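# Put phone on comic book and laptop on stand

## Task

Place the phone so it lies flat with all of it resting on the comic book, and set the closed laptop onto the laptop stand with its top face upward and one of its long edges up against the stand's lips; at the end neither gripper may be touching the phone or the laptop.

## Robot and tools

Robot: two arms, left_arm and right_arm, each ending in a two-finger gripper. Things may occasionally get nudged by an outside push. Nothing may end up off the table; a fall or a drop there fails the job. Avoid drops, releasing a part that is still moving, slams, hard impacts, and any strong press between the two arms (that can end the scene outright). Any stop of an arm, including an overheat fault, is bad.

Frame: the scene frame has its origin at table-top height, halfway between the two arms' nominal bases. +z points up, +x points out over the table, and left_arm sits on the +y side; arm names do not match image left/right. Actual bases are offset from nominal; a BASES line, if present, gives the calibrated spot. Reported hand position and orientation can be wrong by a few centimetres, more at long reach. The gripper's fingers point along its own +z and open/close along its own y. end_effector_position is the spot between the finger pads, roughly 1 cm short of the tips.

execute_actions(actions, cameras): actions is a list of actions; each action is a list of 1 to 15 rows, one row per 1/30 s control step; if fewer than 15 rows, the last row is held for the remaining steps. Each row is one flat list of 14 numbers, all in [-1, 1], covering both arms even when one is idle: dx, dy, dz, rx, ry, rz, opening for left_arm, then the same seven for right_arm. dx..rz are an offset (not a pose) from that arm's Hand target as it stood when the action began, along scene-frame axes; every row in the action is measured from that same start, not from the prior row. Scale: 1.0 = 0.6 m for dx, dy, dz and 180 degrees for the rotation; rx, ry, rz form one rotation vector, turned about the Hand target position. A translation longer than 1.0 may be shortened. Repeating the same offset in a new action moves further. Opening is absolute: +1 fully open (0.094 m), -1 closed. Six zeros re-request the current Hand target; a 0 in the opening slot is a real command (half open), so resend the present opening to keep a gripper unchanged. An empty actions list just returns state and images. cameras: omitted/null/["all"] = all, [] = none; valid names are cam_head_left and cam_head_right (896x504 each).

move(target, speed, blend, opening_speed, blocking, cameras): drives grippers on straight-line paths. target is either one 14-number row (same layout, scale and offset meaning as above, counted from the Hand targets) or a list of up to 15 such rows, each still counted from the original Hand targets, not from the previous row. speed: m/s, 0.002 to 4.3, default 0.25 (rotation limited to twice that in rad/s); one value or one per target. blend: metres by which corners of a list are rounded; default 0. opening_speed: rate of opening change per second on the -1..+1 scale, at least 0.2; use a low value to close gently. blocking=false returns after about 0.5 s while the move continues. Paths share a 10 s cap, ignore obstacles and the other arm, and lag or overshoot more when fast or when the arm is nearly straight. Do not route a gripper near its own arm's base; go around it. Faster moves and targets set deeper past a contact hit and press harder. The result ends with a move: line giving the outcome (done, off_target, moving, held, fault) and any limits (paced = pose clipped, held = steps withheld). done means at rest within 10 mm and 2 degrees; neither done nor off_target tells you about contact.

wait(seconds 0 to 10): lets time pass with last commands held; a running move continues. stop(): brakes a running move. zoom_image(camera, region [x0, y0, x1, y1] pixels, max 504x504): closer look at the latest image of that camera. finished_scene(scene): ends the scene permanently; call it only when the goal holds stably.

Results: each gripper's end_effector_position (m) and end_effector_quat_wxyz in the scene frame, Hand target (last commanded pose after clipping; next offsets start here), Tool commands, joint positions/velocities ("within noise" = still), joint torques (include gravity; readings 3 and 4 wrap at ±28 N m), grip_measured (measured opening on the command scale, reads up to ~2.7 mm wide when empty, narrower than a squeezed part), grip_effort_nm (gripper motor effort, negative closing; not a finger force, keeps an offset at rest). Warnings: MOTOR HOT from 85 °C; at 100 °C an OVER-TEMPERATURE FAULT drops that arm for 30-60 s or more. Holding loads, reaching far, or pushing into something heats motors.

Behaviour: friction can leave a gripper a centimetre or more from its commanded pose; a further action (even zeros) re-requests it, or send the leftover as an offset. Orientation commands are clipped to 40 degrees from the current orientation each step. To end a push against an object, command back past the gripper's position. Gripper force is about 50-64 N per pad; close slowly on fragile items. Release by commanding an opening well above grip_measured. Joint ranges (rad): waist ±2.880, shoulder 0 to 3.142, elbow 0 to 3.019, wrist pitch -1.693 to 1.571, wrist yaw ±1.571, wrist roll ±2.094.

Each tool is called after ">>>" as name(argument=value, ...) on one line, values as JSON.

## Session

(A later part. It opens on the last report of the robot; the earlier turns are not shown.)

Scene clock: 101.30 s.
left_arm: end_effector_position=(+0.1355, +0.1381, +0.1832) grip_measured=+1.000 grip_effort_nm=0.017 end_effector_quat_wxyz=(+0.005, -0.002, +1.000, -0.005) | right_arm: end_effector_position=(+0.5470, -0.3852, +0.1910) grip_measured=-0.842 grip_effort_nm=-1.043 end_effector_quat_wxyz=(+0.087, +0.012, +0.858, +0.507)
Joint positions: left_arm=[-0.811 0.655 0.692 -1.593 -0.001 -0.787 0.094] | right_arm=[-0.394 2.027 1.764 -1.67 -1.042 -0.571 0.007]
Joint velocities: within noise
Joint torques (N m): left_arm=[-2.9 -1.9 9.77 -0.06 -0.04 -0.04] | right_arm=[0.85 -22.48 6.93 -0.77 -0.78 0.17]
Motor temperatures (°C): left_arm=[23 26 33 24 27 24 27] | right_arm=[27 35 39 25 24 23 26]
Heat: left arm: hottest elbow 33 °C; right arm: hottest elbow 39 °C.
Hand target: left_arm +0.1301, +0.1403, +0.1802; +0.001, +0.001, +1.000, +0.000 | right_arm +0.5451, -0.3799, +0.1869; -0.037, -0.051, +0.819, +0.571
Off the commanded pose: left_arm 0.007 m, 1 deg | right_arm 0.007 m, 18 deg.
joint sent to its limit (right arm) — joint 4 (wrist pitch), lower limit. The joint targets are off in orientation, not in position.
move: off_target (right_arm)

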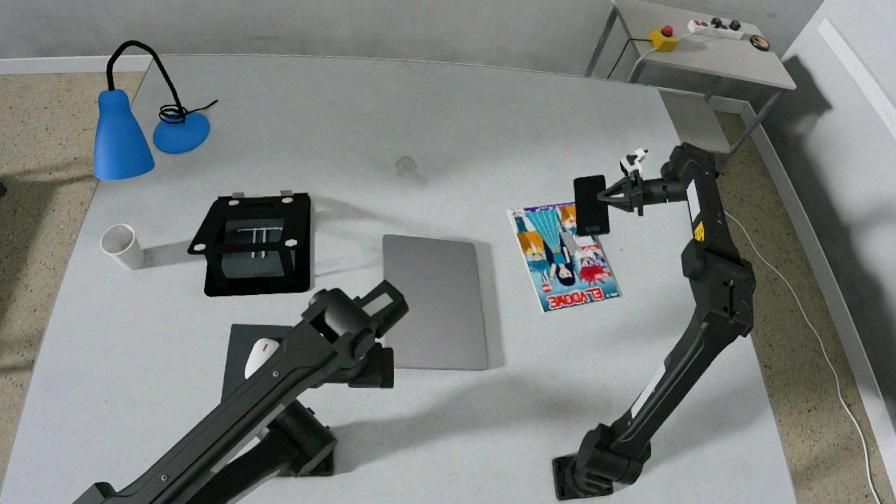

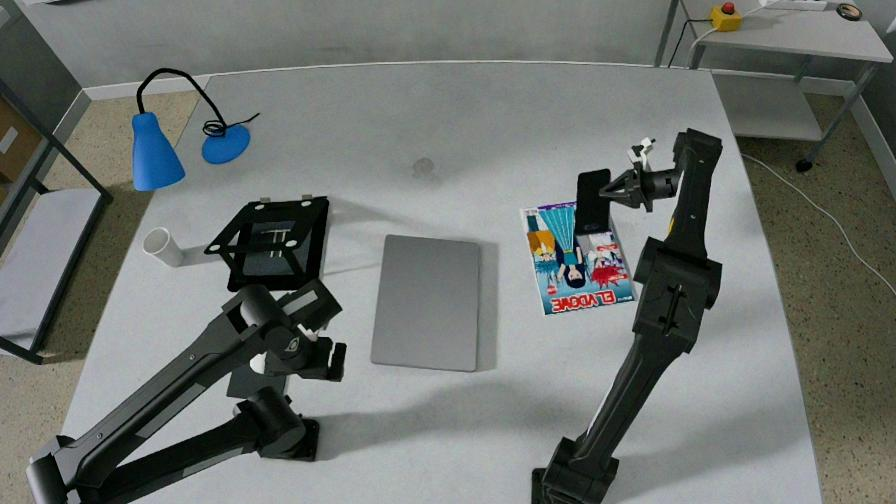

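>>> move(target=[0,0,0,0,0,0,1,-0.09,0.0,-0.16,0,0,0,-0.95], speed=0.25)

>>> zoom_image(camera="cam_head_left", region=[480, 140, 700, 330])

>>> zoom_image(camera="cam_head_right", region=[480, 140, 700, 330])

Scene clock: 110.77 s.
left_arm: end_effector_position=(+0.1355, +0.1381, +0.1832) grip_measured=+1.000 grip_effort_nm=0.017 end_effector_quat_wxyz=(+0.005, -0.003, +1.000, -0.005) | right_arm: end_effector_position=(+0.4932, -0.3751, +0.0924) grip_measured=-0.842 grip_effort_nm=-1.038 end_effector_quat_wxyz=(+0.025, -0.020, +0.853, +0.521)
Joint positions: left_arm=[-0.811 0.655 0.692 -1.593 -0.001 -0.788 0.094] | right_arm=[-0.404 2.109 1.588 -1.67 -0.977 -0.784 0.007]
Joint velocities: within noise
Joint torques (N m): left_arm=[-2.84 -2.02 9.51 -0.13 -0.04 -0.04] | right_arm=[-0.26 -22.71 6.28 -1.14 -0.55 0.04]
Motor temperatures (°C): left_arm=[23 26 33 24 27 24 27] | right_arm=[27 35 38 25 24 23 27]
Heat: left arm: hottest elbow 33 °C; right arm: hottest elbow 38 °C.
Hand target: left_arm +0.1301, +0.1402, +0.1802; +0.001, +0.001, +1.000, +0.000 | right_arm +0.4910, -0.3800, +0.0909; -0.037, -0.050, +0.819, +0.571
Off the commanded pose: left_arm 0.007 m, 1 deg | right_arm 0.005 m, 10 deg.
joint sent to its limit (right arm) — joint 4 (wrist pitch), lower limit. The joint targets are off in orientation, not in position.
move: off_target (right_arm)

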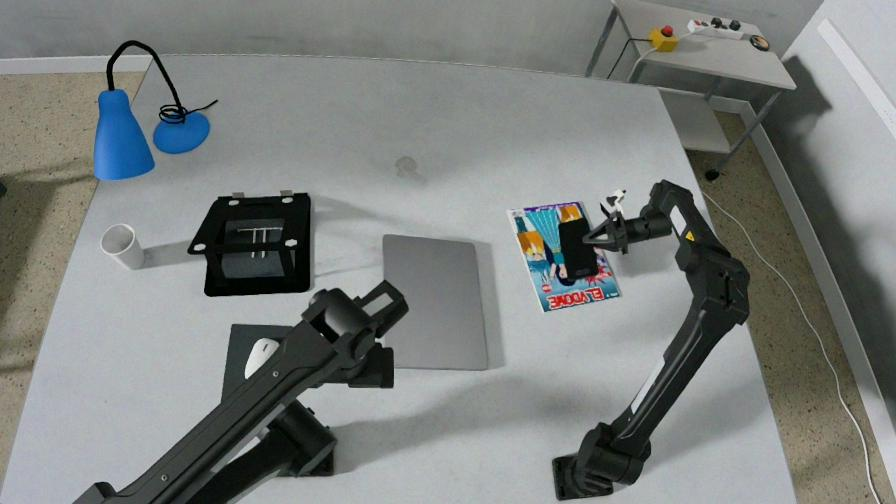

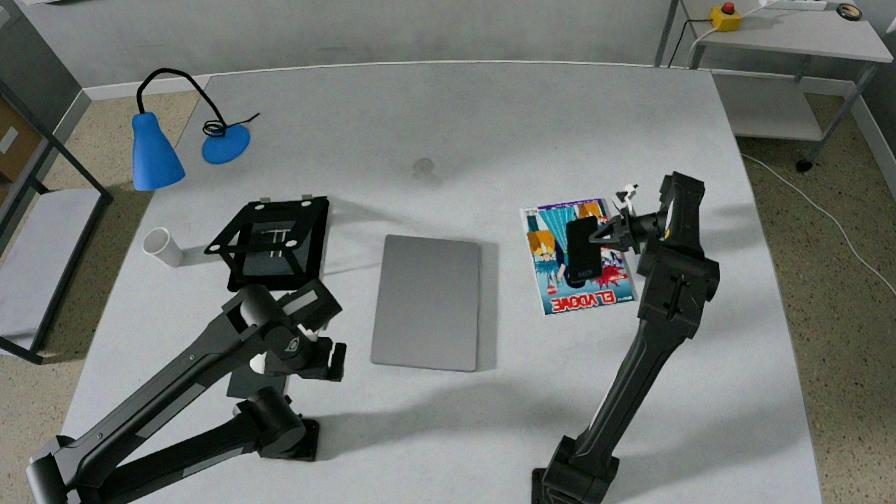

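Scaled by 2.291.

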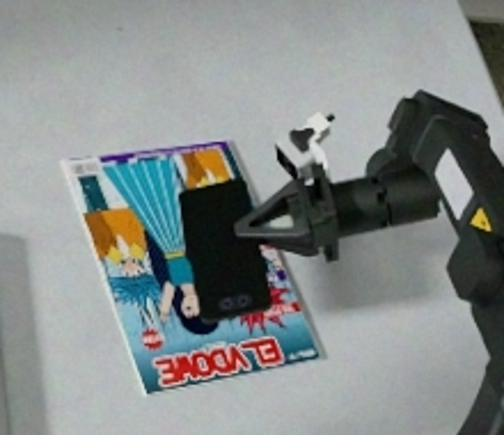

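Scaled by 2.291.

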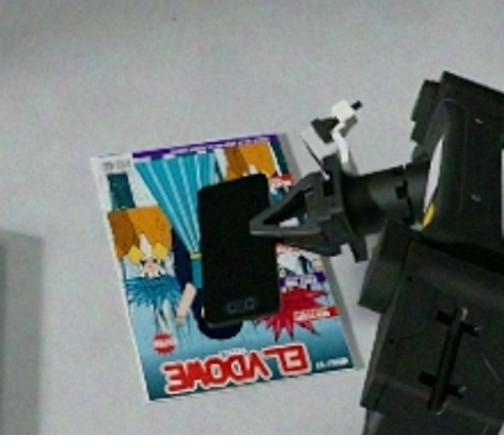

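>>> move(target=[0,0,0,0,0,0,1,-0.013,0.005,-0.07,0,0,0,-0.95], speed=0.15)

>>> zoom_image(camera="cam_head_left", region=[480, 140, 700, 330])

Scene clock: 115.00 s.
left_arm: end_effector_position=(+0.1355, +0.1381, +0.1832) grip_measured=+1.000 grip_effort_nm=0.017 end_effector_quat_wxyz=(+0.005, -0.003, +1.000, -0.005) | right_arm: end_effector_position=(+0.4877, -0.3742, +0.0549) grip_measured=-0.842 grip_effort_nm=-1.043 end_effector_quat_wxyz=(+0.011, -0.035, +0.847, +0.530)
Joint positions: left_arm=[-0.811 0.655 0.692 -1.593 -0.001 -0.788 0.094] | right_arm=[-0.404 2.184 1.588 -1.67 -0.964 -0.856 0.007]
Joint velocities: within noise
Joint torques (N m): left_arm=[-3.02 -1.38 9.58 -0.18 -0.08 -0.11] | right_arm=[-0.21 -22.07 5.34 -1.24 -0.5 0.03]
Motor temperatures (°C): left_arm=[23 26 33 24 27 24 27] | right_arm=[27 36 37 25 24 23 27]
Heat: left arm: hottest elbow 33 °C; right arm: hottest elbow 37 °C.
Hand target: left_arm +0.1301, +0.1402, +0.1802; +0.001, +0.001, +1.000, +0.000 | right_arm +0.4832, -0.3770, +0.0488; -0.037, -0.050, +0.819, +0.571
Off the commanded pose: left_arm 0.007 m, 1 deg | right_arm 0.008 m, 8 deg.
joint sent to its limit (right arm) — joint 4 (wrist pitch), lower limit. The joint targets are off in orientation, not in position.
move: off_target (right_arm)

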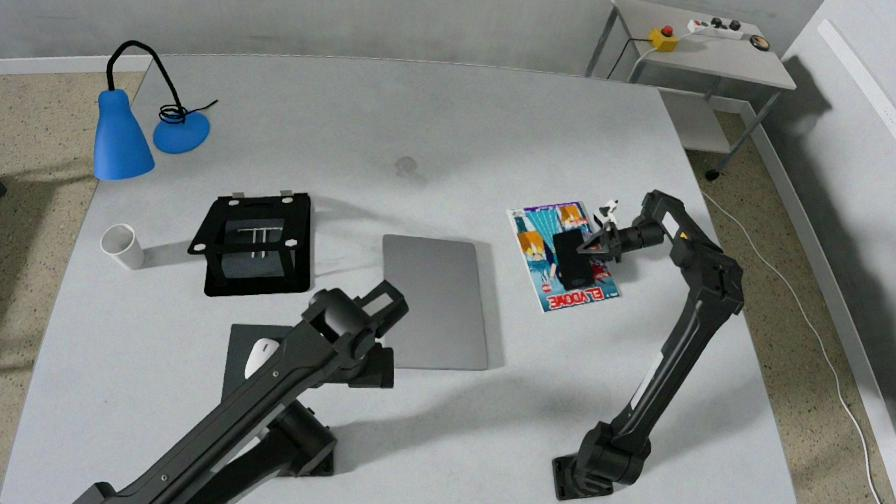

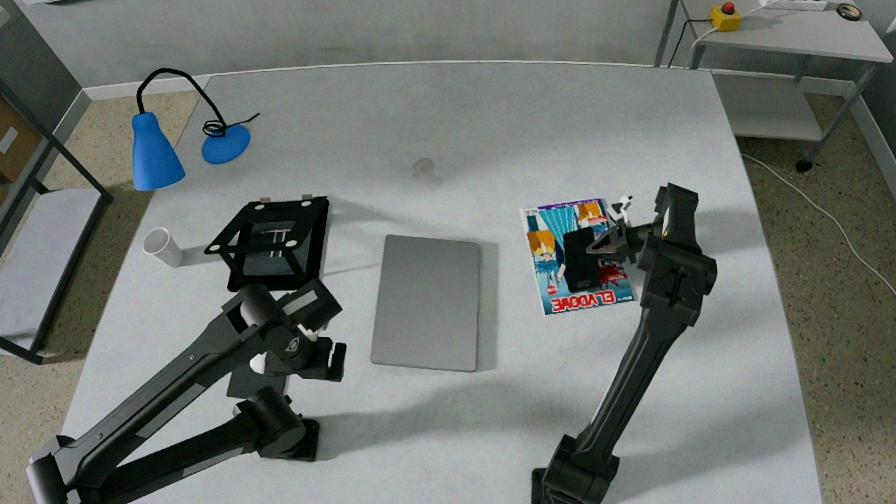

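Scaled by 2.291.

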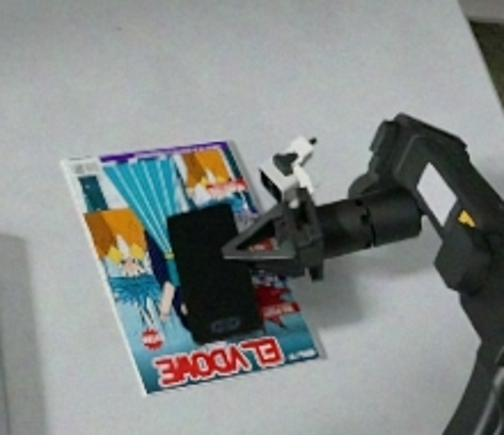

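>>> move(target=[[0,0,0,0,0,0,1,0.025,0.0,-0.033,0,0,0,-0.95],[0,0,0,0,0,0,1,0.025,0.0,-0.047,0,0,0,-0.95]], speed=0.1)

>>> zoom_image(camera="cam_head_left", region=[480, 140, 700, 330])

Scene clock: 119.20 s.
left_arm: end_effector_position=(+0.1355, +0.1381, +0.1832) grip_measured=+1.000 grip_effort_nm=0.017 end_effector_quat_wxyz=(+0.005, -0.003, +1.000, -0.005) | right_arm: end_effector_position=(+0.4876, -0.3729, +0.0365) grip_measured=-0.842 grip_effort_nm=-1.033 end_effector_quat_wxyz=(+0.001, -0.029, +0.840, +0.542)
Joint positions: left_arm=[-0.811 0.655 0.692 -1.593 -0.001 -0.788 0.094] | right_arm=[-0.404 2.233 1.6 -1.683 -0.975 -0.876 0.007]
Joint velocities: within noise
Joint torques (N m): left_arm=[-2.61 -2.2 9.59 -0.09 -0.06 -0.1] | right_arm=[0.5 -19.31 9.01 -0.95 -0.19 0.09]
Motor temperatures (°C): left_arm=[23 25 32 24 27 24 27] | right_arm=[27 36 36 25 24 23 27]
Heat: left arm: hottest elbow 32 °C; right arm: hottest shoulder 36 °C.
Hand target: left_arm +0.1301, +0.1402, +0.1802; +0.001, +0.001, +1.000, +0.000 | right_arm +0.4983, -0.3770, +0.0206; -0.037, -0.050, +0.819, +0.571
Off the commanded pose: left_arm 0.007 m, 1 deg | right_arm 0.019 m, 6 deg.
joint read past its limit (right arm) — joint 4 (wrist pitch), lower limit.
joint sent to its limit (right arm) — joint 4 (wrist pitch), lower limit. The joint targets are off in orientation, not in position.
move: off_target (right_arm)

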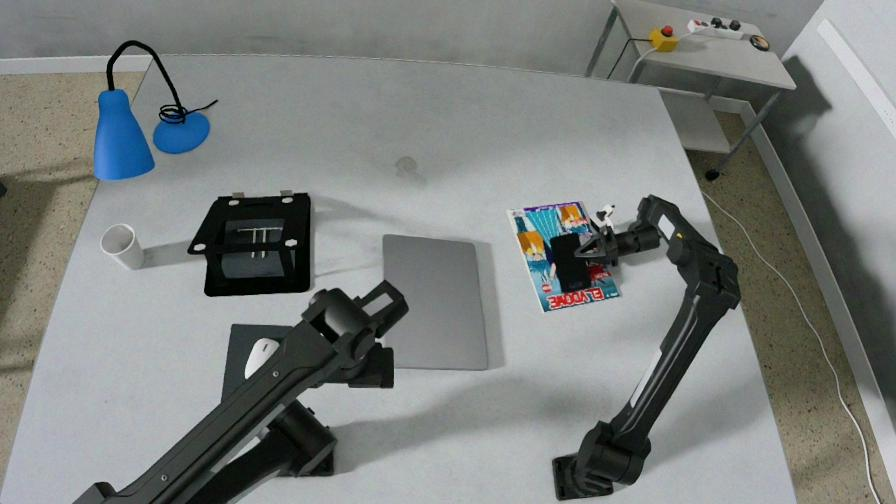

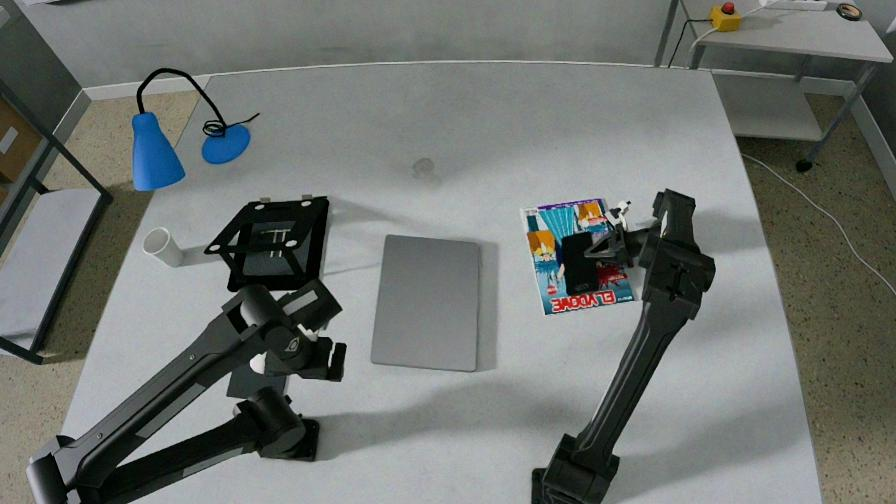

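Scaled by 2.291.

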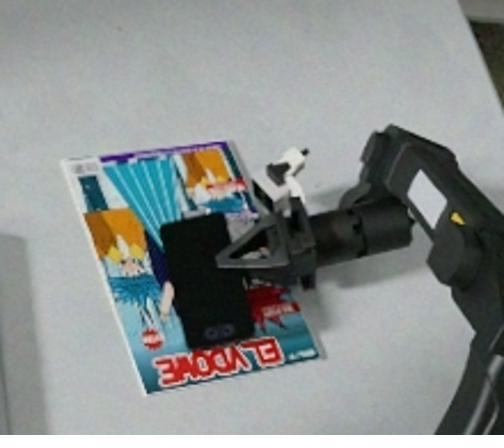

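>>> move(target=[0,0,0,0,0,0,1,-0.015,0.0,0.025,0,0,0,-0.6], speed=0.1, opening_speed=0.4)

>>> zoom_image(camera="cam_head_left", region=[480, 140, 700, 330])

Scene clock: 123.03 s.
left_arm: end_effector_position=(+0.1355, +0.1381, +0.1832) grip_measured=+1.000 grip_effort_nm=0.017 end_effector_quat_wxyz=(+0.005, -0.003, +1.000, -0.005) | right_arm: end_effector_position=(+0.4865, -0.3734, +0.0355) grip_measured=-0.602 grip_effort_nm=0.061 end_effector_quat_wxyz=(-0.002, -0.031, +0.841, +0.540)
Joint positions: left_arm=[-0.811 0.655 0.692 -1.593 -0.001 -0.788 0.094] | right_arm=[-0.404 2.233 1.6 -1.683 -0.967 -0.876 0.019]
Joint velocities: within noise
Joint torques (N m): left_arm=[-3.08 -2.26 9.69 -0.2 -0.08 -0.1] | right_arm=[0.09 -23.59 6.31 -0.87 -0.36 0.15]
Motor temperatures (°C): left_arm=[23 25 32 24 27 24 27] | right_arm=[27 36 36 25 24 23 27]
Heat: left arm: hottest elbow 32 °C; right arm: hottest shoulder 36 °C.
Hand target: left_arm +0.1301, +0.1402, +0.1802; +0.001, +0.001, +1.000, +0.000 | right_arm +0.4892, -0.3770, +0.0357; -0.037, -0.050, +0.819, +0.571
Off the commanded pose: left_arm 0.007 m, 1 deg | right_arm 0.005 m, 6 deg.
joint read past its limit (right arm) — joint 4 (wrist pitch), lower limit.
joint sent to its limit (right arm) — joint 4 (wrist pitch), lower limit. The joint targets are off in orientation, not in position.
move: off_target (right_arm)

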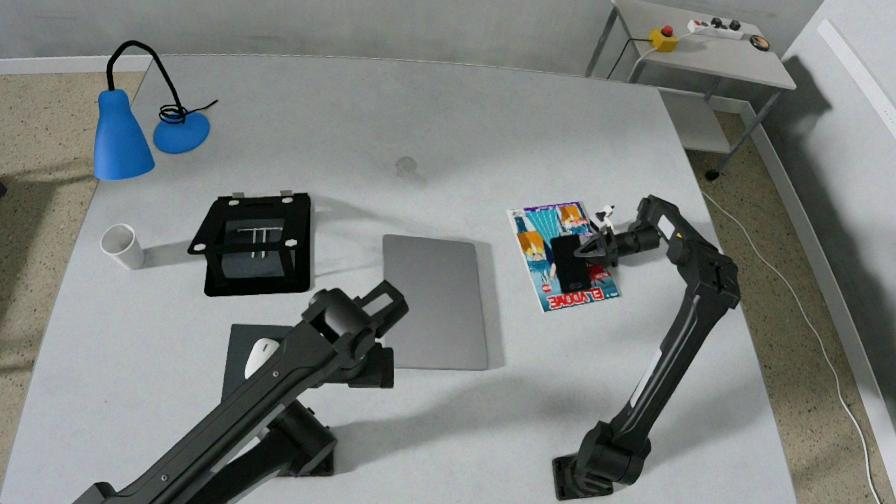

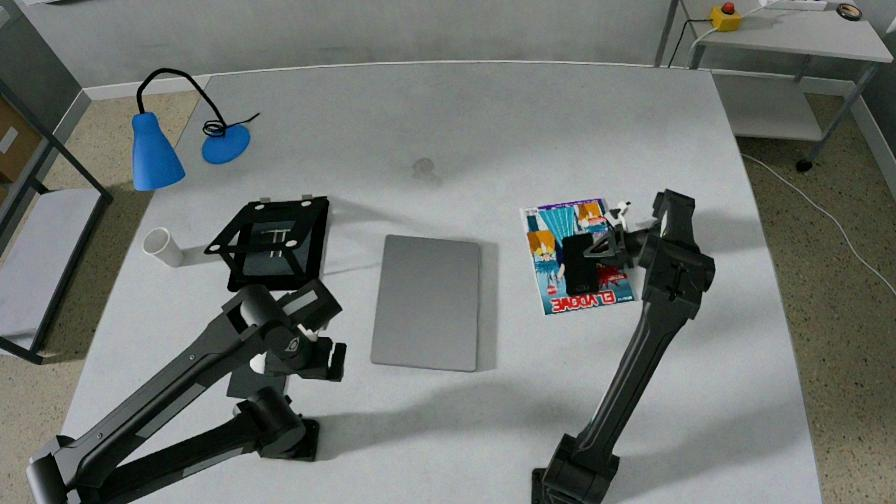

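Scaled by 2.291.

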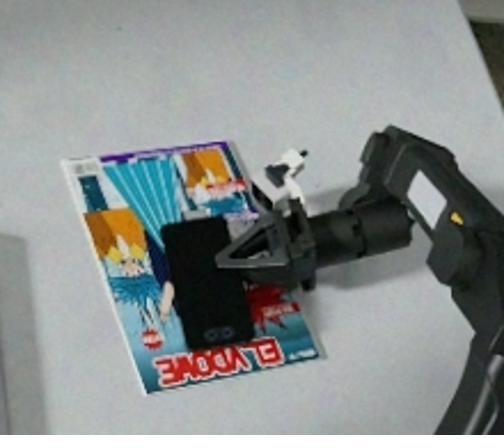

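Released. Retreat along finger axis.

>>> move(target=[[0,0,0,0,0,0,1,0.0,-0.12,0.03,0,0,0,-0.6],[0,0,0,0,0,0,1,0.0,-0.2,0.2,0,0,0,-0.6]], speed=[0.12,0.3])

>>> zoom_image(camera="cam_head_left", region=[480, 140, 700, 330])

Scene clock: 127.50 s.
left_arm: end_effector_position=(+0.1355, +0.1381, +0.1832) grip_measured=+1.000 grip_effort_nm=0.017 end_effector_quat_wxyz=(+0.005, -0.003, +1.000, -0.005) | right_arm: end_effector_position=(+0.4802, -0.4875, +0.1552) grip_measured=-0.601 grip_effort_nm=0.061 end_effector_quat_wxyz=(+0.103, +0.039, +0.878, +0.465)
Joint positions: left_arm=[-0.811 0.655 0.692 -1.593 -0.001 -0.788 0.094] | right_arm=[-0.597 2.004 1.656 -1.683 -0.915 -0.733 0.019]
Joint velocities: within noise
Joint torques (N m): left_arm=[-2.73 -1.9 9.74 0.16 -0.15 -0.09] | right_arm=[0.09 -19.6 9.78 -0.49 -0.52 0.22]
Motor temperatures (°C): left_arm=[23 25 32 24 27 24 27] | right_arm=[27 36 36 25 24 23 26]
Heat: left arm: hottest elbow 32 °C; right arm: hottest shoulder 36 °C.
Hand target: left_arm +0.1301, +0.1402, +0.1802; +0.001, +0.001, +1.000, +0.000 | right_arm +0.4892, -0.4968, +0.1556; -0.037, -0.050, +0.819, +0.571
Off the commanded pose: left_arm 0.007 m, 1 deg | right_arm 0.013 m, 24 deg.
joint read past its limit (right arm) — joint 4 (wrist pitch), lower limit.
joint sent to its limit (right arm) — joint 4 (wrist pitch), lower limit. The joint targets are off in orientation, not in position.
move: off_target (right_arm)

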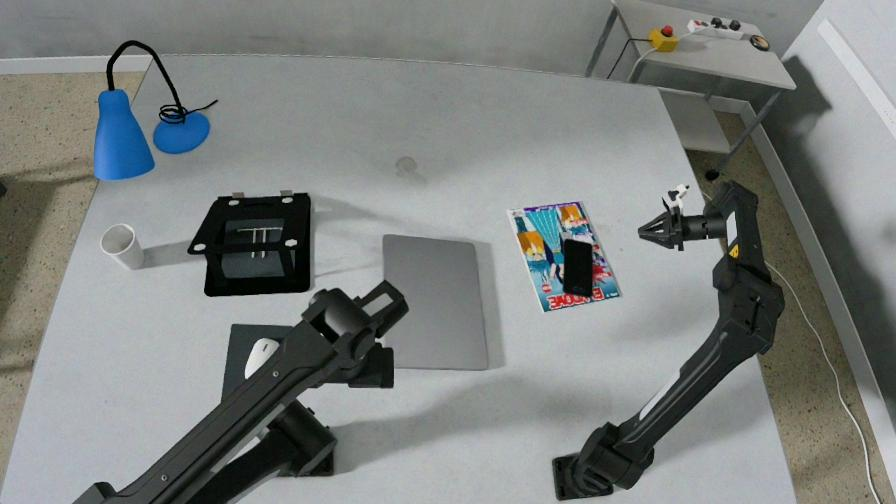

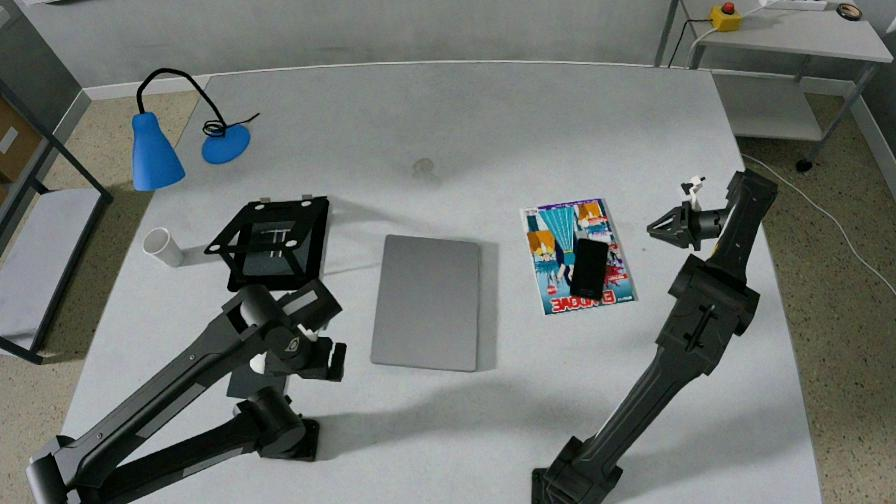

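Scaled by 2.291.

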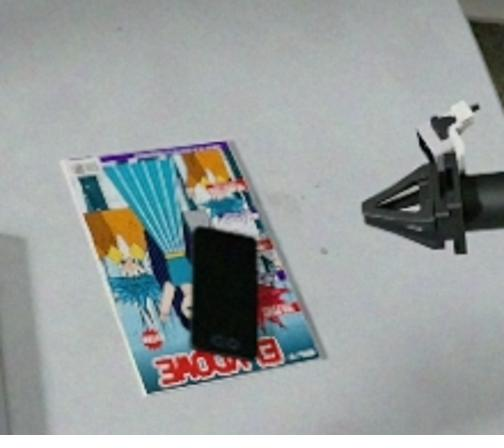

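>>> zoom_image(camera="cam_head_left", region=[440, 320, 520, 390])

>>> zoom_image(camera="cam_head_right", region=[350, 320, 430, 390])

>>> zoom_image(camera="cam_head_right", region=[360, 220, 500, 290])

>>> zoom_image(camera="cam_head_right", region=[190, 180, 350, 310])

Scaled by 6.300.

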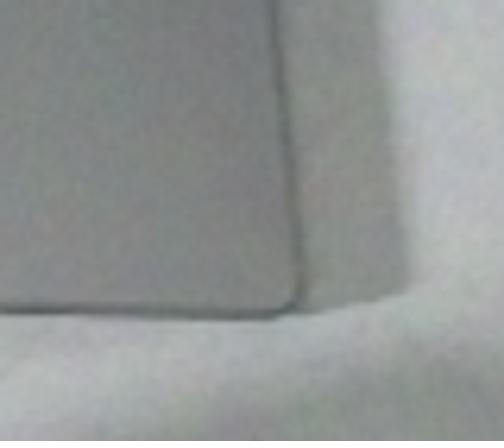

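Scaled by 6.300.

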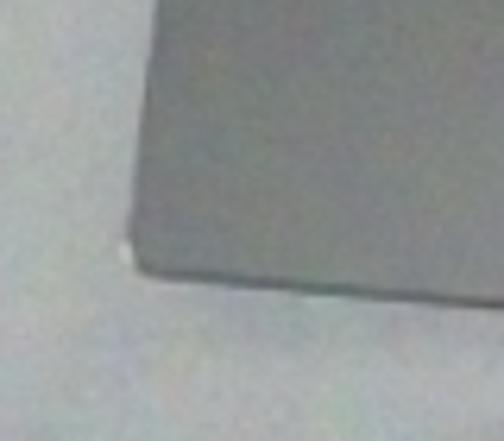

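Scaled by 3.600.

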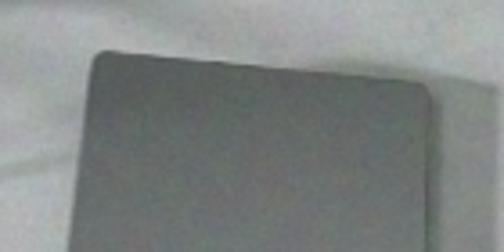

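Scaled by 3.150.

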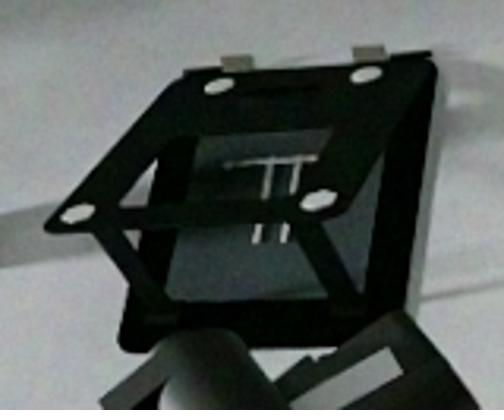

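>>> move(target=[[0.15,0.1,-0.05,0,0,0,-1,0,-0.05,0.05,0,0,0,-0.6],[0.15,0.1,-0.235,0,0,0,-1,0,-0.05,0.05,0,0,0,-0.6]], speed=0.2)

>>> zoom_image(camera="cam_head_left", region=[280, 220, 520, 430])

>>> zoom_image(camera="cam_head_right", region=[280, 220, 520, 430])

Scene clock: 184.80 s.
left_arm: end_effector_position=(+0.2206, +0.1975, +0.0438) grip_measured=-0.981 grip_effort_nm=-0.994 end_effector_quat_wxyz=(+0.004, +0.004, +1.000, +0.001) | right_arm: end_effector_position=(+0.4780, -0.5109, +0.1614) grip_measured=-0.601 grip_effort_nm=0.061 end_effector_quat_wxyz=(+0.110, +0.069, +0.879, +0.460)
Joint positions: left_arm=[-0.263 0.967 0.443 -1.039 -0.003 -0.226 0.001] | right_arm=[-0.635 2.004 1.678 -1.683 -0.913 -0.692 0.019]
Joint velocities: within noise
Joint torques (N m): left_arm=[-0.38 -3.78 8.23 0.85 0.11 0.11] | right_arm=[-0.32 -23.59 11.32 -0.44 -0.47 0.16]
Motor temperatures (°C): left_arm=[23 25 32 24 27 24 27] | right_arm=[27 36 36 25 24 23 25]
Heat: left arm: hottest elbow 32 °C; right arm: hottest shoulder 36 °C.
Hand target: left_arm +0.2200, +0.2001, +0.0392; +0.001, +0.001, +1.000, +0.000 | right_arm +0.4892, -0.5269, +0.1857; -0.037, -0.050, +0.819, +0.571
Off the commanded pose: left_arm 0.005 m, 1 deg | right_arm 0.031 m, 26 deg.
joint read past its limit (right arm) — joint 4 (wrist pitch), lower limit.
joint sent to its limit (right arm) — joint 4 (wrist pitch), lower limit. The joint targets are off in orientation, not in position.
move: off_target (right_arm)

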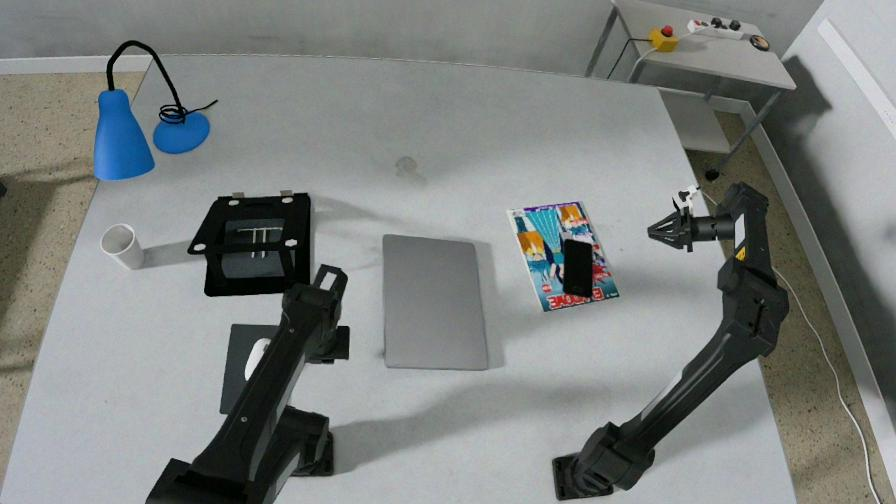

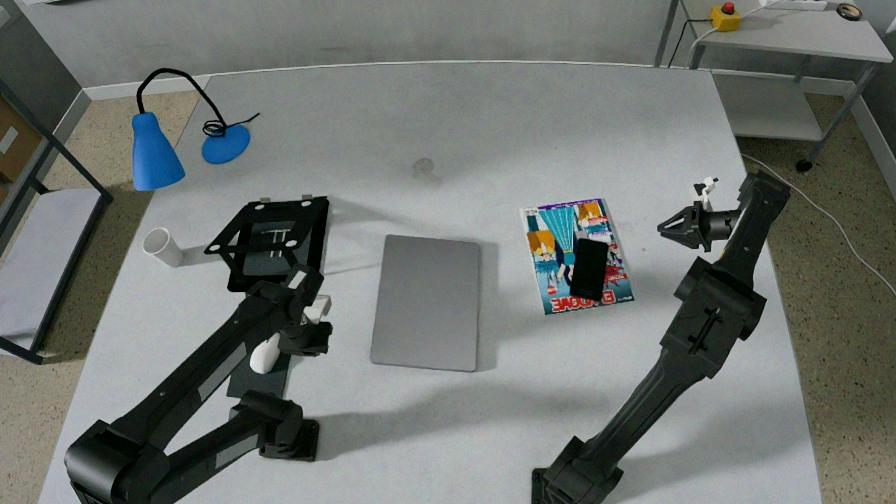

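Scaled by 2.100.

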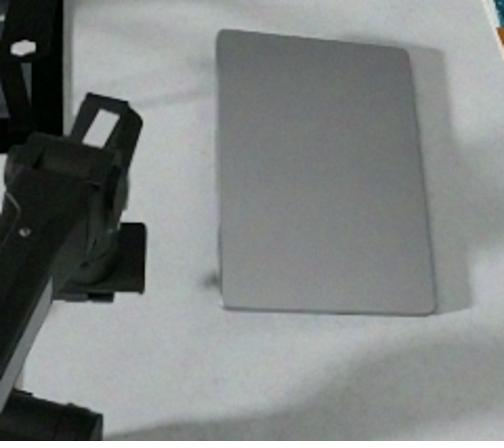

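Scaled by 2.100.

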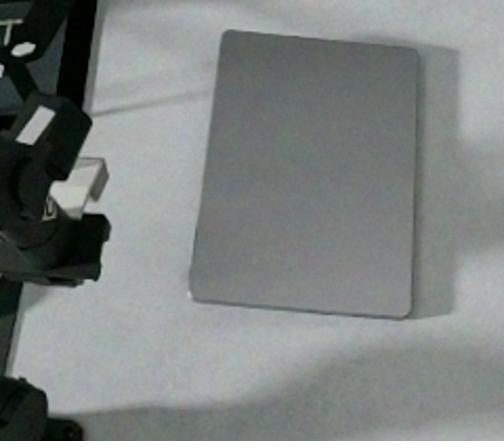

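>>> move(target=[[0,0,-0.03,0,0,0,-1,0,0,0,0,0,0,-0.6],[-0.02,-0.2,-0.03,0,0,0,-1,0,0,0,0,0,0,-0.6]], speed=0.1)

>>> zoom_image(camera="cam_head_left", region=[280, 220, 520, 430])

Scene clock: 189.73 s.
left_arm: end_effector_position=(+0.1878, +0.1019, +0.0094) grip_measured=-0.981 grip_effort_nm=-0.994 end_effector_quat_wxyz=(-0.021, -0.002, +1.000, +0.016) | right_arm: end_effector_position=(+0.4780, -0.5109, +0.1614) grip_measured=-0.601 grip_effort_nm=0.056 end_effector_quat_wxyz=(+0.110, +0.069, +0.879, +0.460)
Joint positions: left_arm=[-0.754 1.168 0.452 -0.908 0.004 -0.73 0.001] | right_arm=[-0.635 2.004 1.678 -1.683 -0.913 -0.692 0.019]
Joint velocities: within noise
Joint torques (N m): left_arm=[-3.14 -4.6 13.03 0.58 -0.18 -0.06] | right_arm=[-0.32 -23.53 11.32 -0.47 -0.48 0.16]
Motor temperatures (°C): left_arm=[23 25 32 24 27 24 27] | right_arm=[27 36 36 25 24 23 25]
Heat: left arm: hottest elbow 32 °C; right arm: hottest shoulder 36 °C.
Hand target: left_arm +0.2082, +0.0802, +0.0212; +0.001, +0.001, +1.000, +0.000 | right_arm +0.4892, -0.5269, +0.1857; -0.037, -0.051, +0.819, +0.571
Off the commanded pose: left_arm 0.032 m, 3 deg | right_arm 0.031 m, 26 deg.
joint read past its limit (right arm) — joint 4 (wrist pitch), lower limit.
joint sent to its limit (right arm) — joint 4 (wrist pitch), lower limit. The joint targets are off in orientation, not in position.
move: off_target (left_arm, right_arm)

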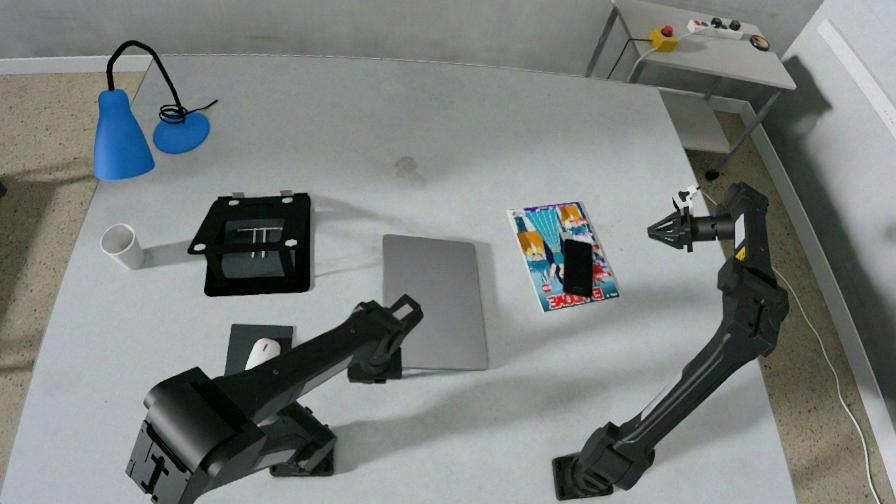

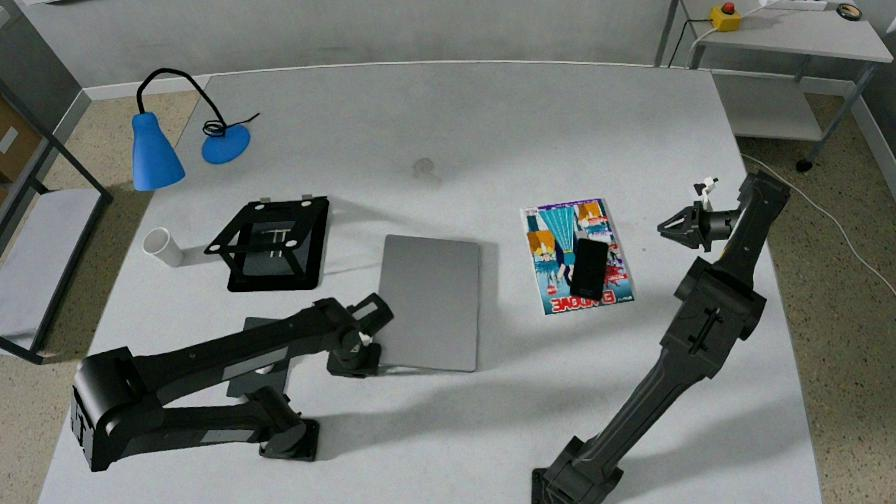

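Scaled by 2.100.

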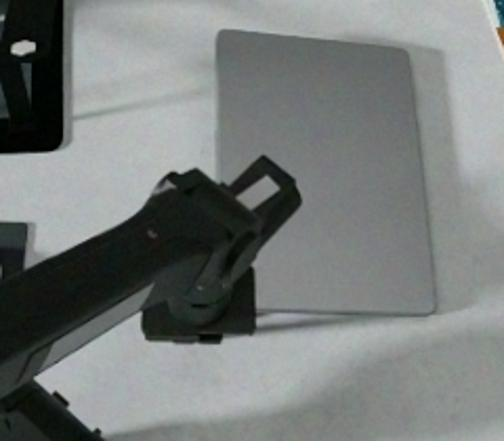

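>>> move(target=[[0.0,0.12,0.01,0,0,0,-1,0,0,0,0,0,0,-0.6],[0.12,0.12,0.0,0,0,0,-1,0,0,0,0,0,0,-0.6],[0.12,-0.15,0.0,0,0,0,-1,0,0,0,0,0,0,-0.6]], speed=0.12)

>>> zoom_image(camera="cam_head_left", region=[280, 220, 520, 430])

Scene clock: 195.93 s.
left_arm: end_effector_position=(+0.2565, +0.0207, +0.0103) grip_measured=-0.981 grip_effort_nm=-0.979 end_effector_quat_wxyz=(-0.021, -0.003, +1.000, +0.021) | right_arm: end_effector_position=(+0.4780, -0.5109, +0.1614) grip_measured=-0.601 grip_effort_nm=0.061 end_effector_quat_wxyz=(+0.110, +0.069, +0.879, +0.460)
Joint positions: left_arm=[-0.805 1.467 0.724 -0.887 0 -0.782 0.001] | right_arm=[-0.635 2.004 1.678 -1.683 -0.913 -0.692 0.019]
Joint velocities: within noise
Joint torques (N m): left_arm=[-2.78 -8.76 14.19 0.51 -0.09 -0.07] | right_arm=[-0.38 -23.53 11.33 -0.47 -0.47 0.15]
Motor temperatures (°C): left_arm=[23 25 32 24 27 24 28] | right_arm=[27 36 36 25 24 23 25]
Heat: left arm: hottest elbow 32 °C; right arm: hottest shoulder 36 °C.
Hand target: left_arm +0.2800, -0.0098, +0.0211; +0.001, +0.001, +1.000, +0.000 | right_arm +0.4892, -0.5269, +0.1857; -0.037, -0.051, +0.819, +0.571
Off the commanded pose: left_arm 0.040 m, 4 deg | right_arm 0.031 m, 26 deg.
joint read past its limit (right arm) — joint 4 (wrist pitch), lower limit.
joint sent to its limit (right arm) — joint 4 (wrist pitch), lower limit. The joint targets are off in orientation, not in position.
move: off_target (left_arm, right_arm)

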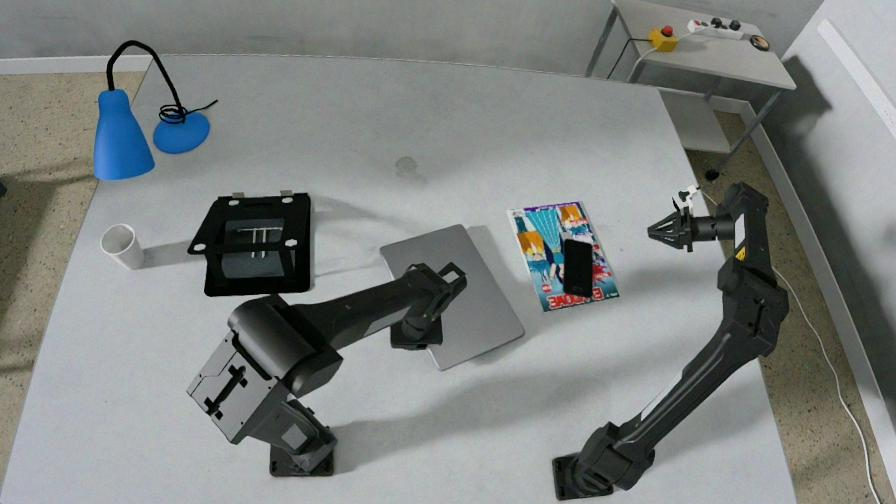

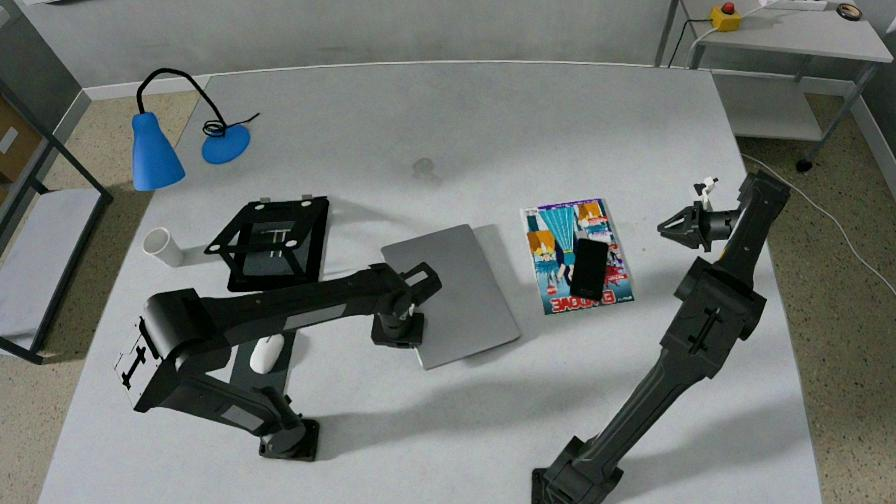

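Scaled by 2.100.

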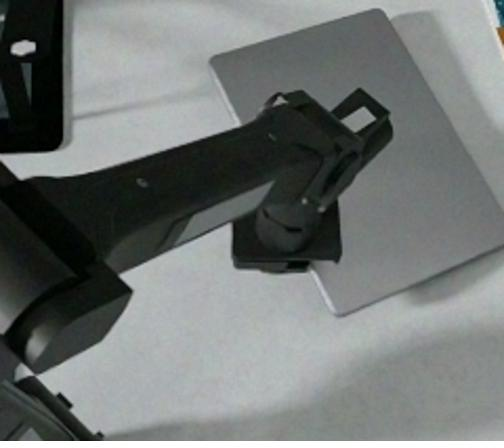

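>>> move(target=[[0.05,-0.14,0.0,0,0,0,-1,0,0,0,0,0,0,-0.6],[0.12,-0.22,0.0,0,0,0,-1,0,0,0,0,0,0,-0.6]], speed=0.12, cameras=["cam_head_left"])

Scene clock: 202.50 s.
left_arm: end_effector_position=(+0.3265, -0.1084, +0.0123) grip_measured=-0.981 grip_effort_nm=-0.974 end_effector_quat_wxyz=(-0.023, +0.000, +0.999, +0.025) | right_arm: end_effector_position=(+0.4780, -0.5109, +0.1614) grip_measured=-0.601 grip_effort_nm=0.061 end_effector_quat_wxyz=(+0.110, +0.069, +0.879, +0.460)
Joint positions: left_arm=[-0.898 1.787 1.147 -0.999 0.002 -0.869 0.001] | right_arm=[-0.635 2.004 1.678 -1.683 -0.913 -0.692 0.019]
Joint velocities: within noise
Joint torques (N m): left_arm=[-2.14 -14.33 16.01 1.01 -0.14 0] | right_arm=[-0.32 -23.59 11.32 -0.44 -0.47 0.16]
Motor temperatures (°C): left_arm=[23 25 33 24 27 24 28] | right_arm=[27 36 36 25 24 23 25]
Heat: left arm: hottest elbow 33 °C; right arm: hottest shoulder 36 °C.
Hand target: left_arm +0.3520, -0.1419, +0.0212; +0.001, +0.001, +1.000, +0.000 | right_arm +0.4892, -0.5269, +0.1857; -0.037, -0.051, +0.819, +0.571
Off the commanded pose: left_arm 0.043 m, 4 deg | right_arm 0.031 m, 26 deg.
joint read past its limit (right arm) — joint 4 (wrist pitch), lower limit.
joint sent to its limit (right arm) — joint 4 (wrist pitch), lower limit. The joint targets are off in orientation, not in position.
move: off_target (left_arm, right_arm)
Images, in order (width x height): cam_head_left 896x504.

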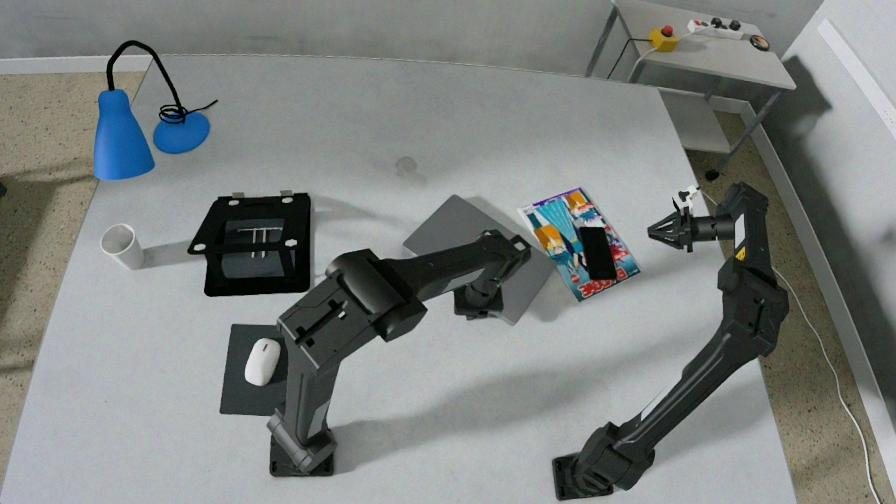

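>>> move(target=[[-0.13,0.15,0.05,0,0,0,-1,0.0,0.1,0.05,-0.387,-0.025,-0.034,-1],[-0.25,0.3,0.25,0,0,0,-1,0.21,0.578,0.03,-0.387,-0.025,-0.034,-1]], speed=0.4)

>>> zoom_image(camera="cam_head_left", region=[380, 160, 660, 350])

>>> zoom_image(camera="cam_head_right", region=[380, 160, 660, 350])

Scene clock: 215.87 s.
left_arm: end_effector_position=(+0.2044, +0.0361, +0.1695) grip_measured=-0.981 grip_effort_nm=-0.974 end_effector_quat_wxyz=(+0.001, +0.000, +1.000, -0.002) | right_arm: end_effector_position=(+0.6000, -0.1787, +0.2011) grip_measured=-0.991 grip_effort_nm=-0.496 end_effector_quat_wxyz=(-0.009, -0.007, +1.000, +0.000)
Joint positions: left_arm=[-0.898 1.057 0.851 -1.359 0.002 -0.87 0.001] | right_arm=[0.2 2.077 2.125 -1.636 -0.002 0.19 0]
Joint velocities: within noise
Joint torques (N m): left_arm=[-1.61 -7.06 10.14 0.03 -0.17 -0.02] | right_arm=[-0.03 -22.36 12.82 -0.31 0.12 0.23]
Motor temperatures (°C): left_arm=[23 25 33 24 27 24 28] | right_arm=[27 37 37 25 24 23 25]
Heat: left arm: hottest elbow 33 °C; right arm: hottest shoulder 37 °C.
Hand target: left_arm +0.2020, +0.0382, +0.1711; +0.001, +0.001, +1.000, +0.000 | right_arm +0.6152, -0.1801, +0.2036; +0.000, +0.000, +1.000, +0.000
Off the commanded pose: left_arm 0.003 m, 0 deg | right_arm 0.015 m, 1 deg.
move: off_target (right_arm)

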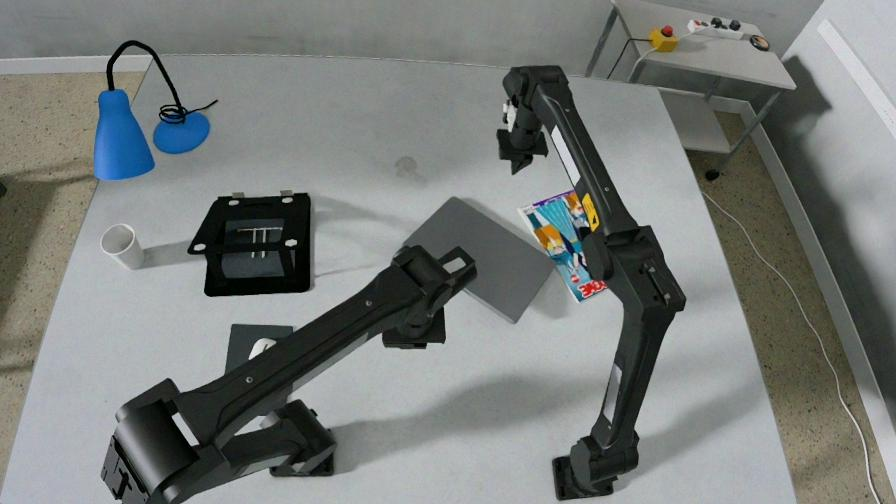

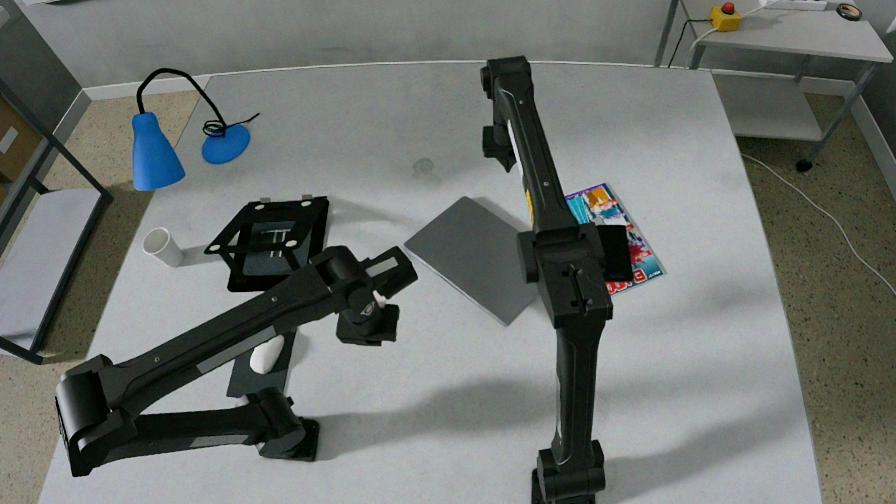

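Scaled by 1.800.

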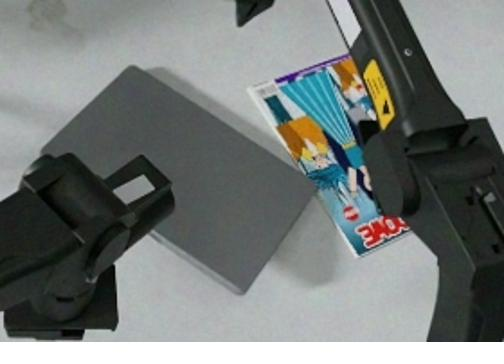

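Scaled by 1.800.

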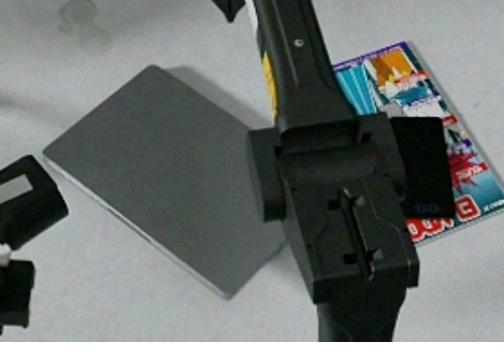

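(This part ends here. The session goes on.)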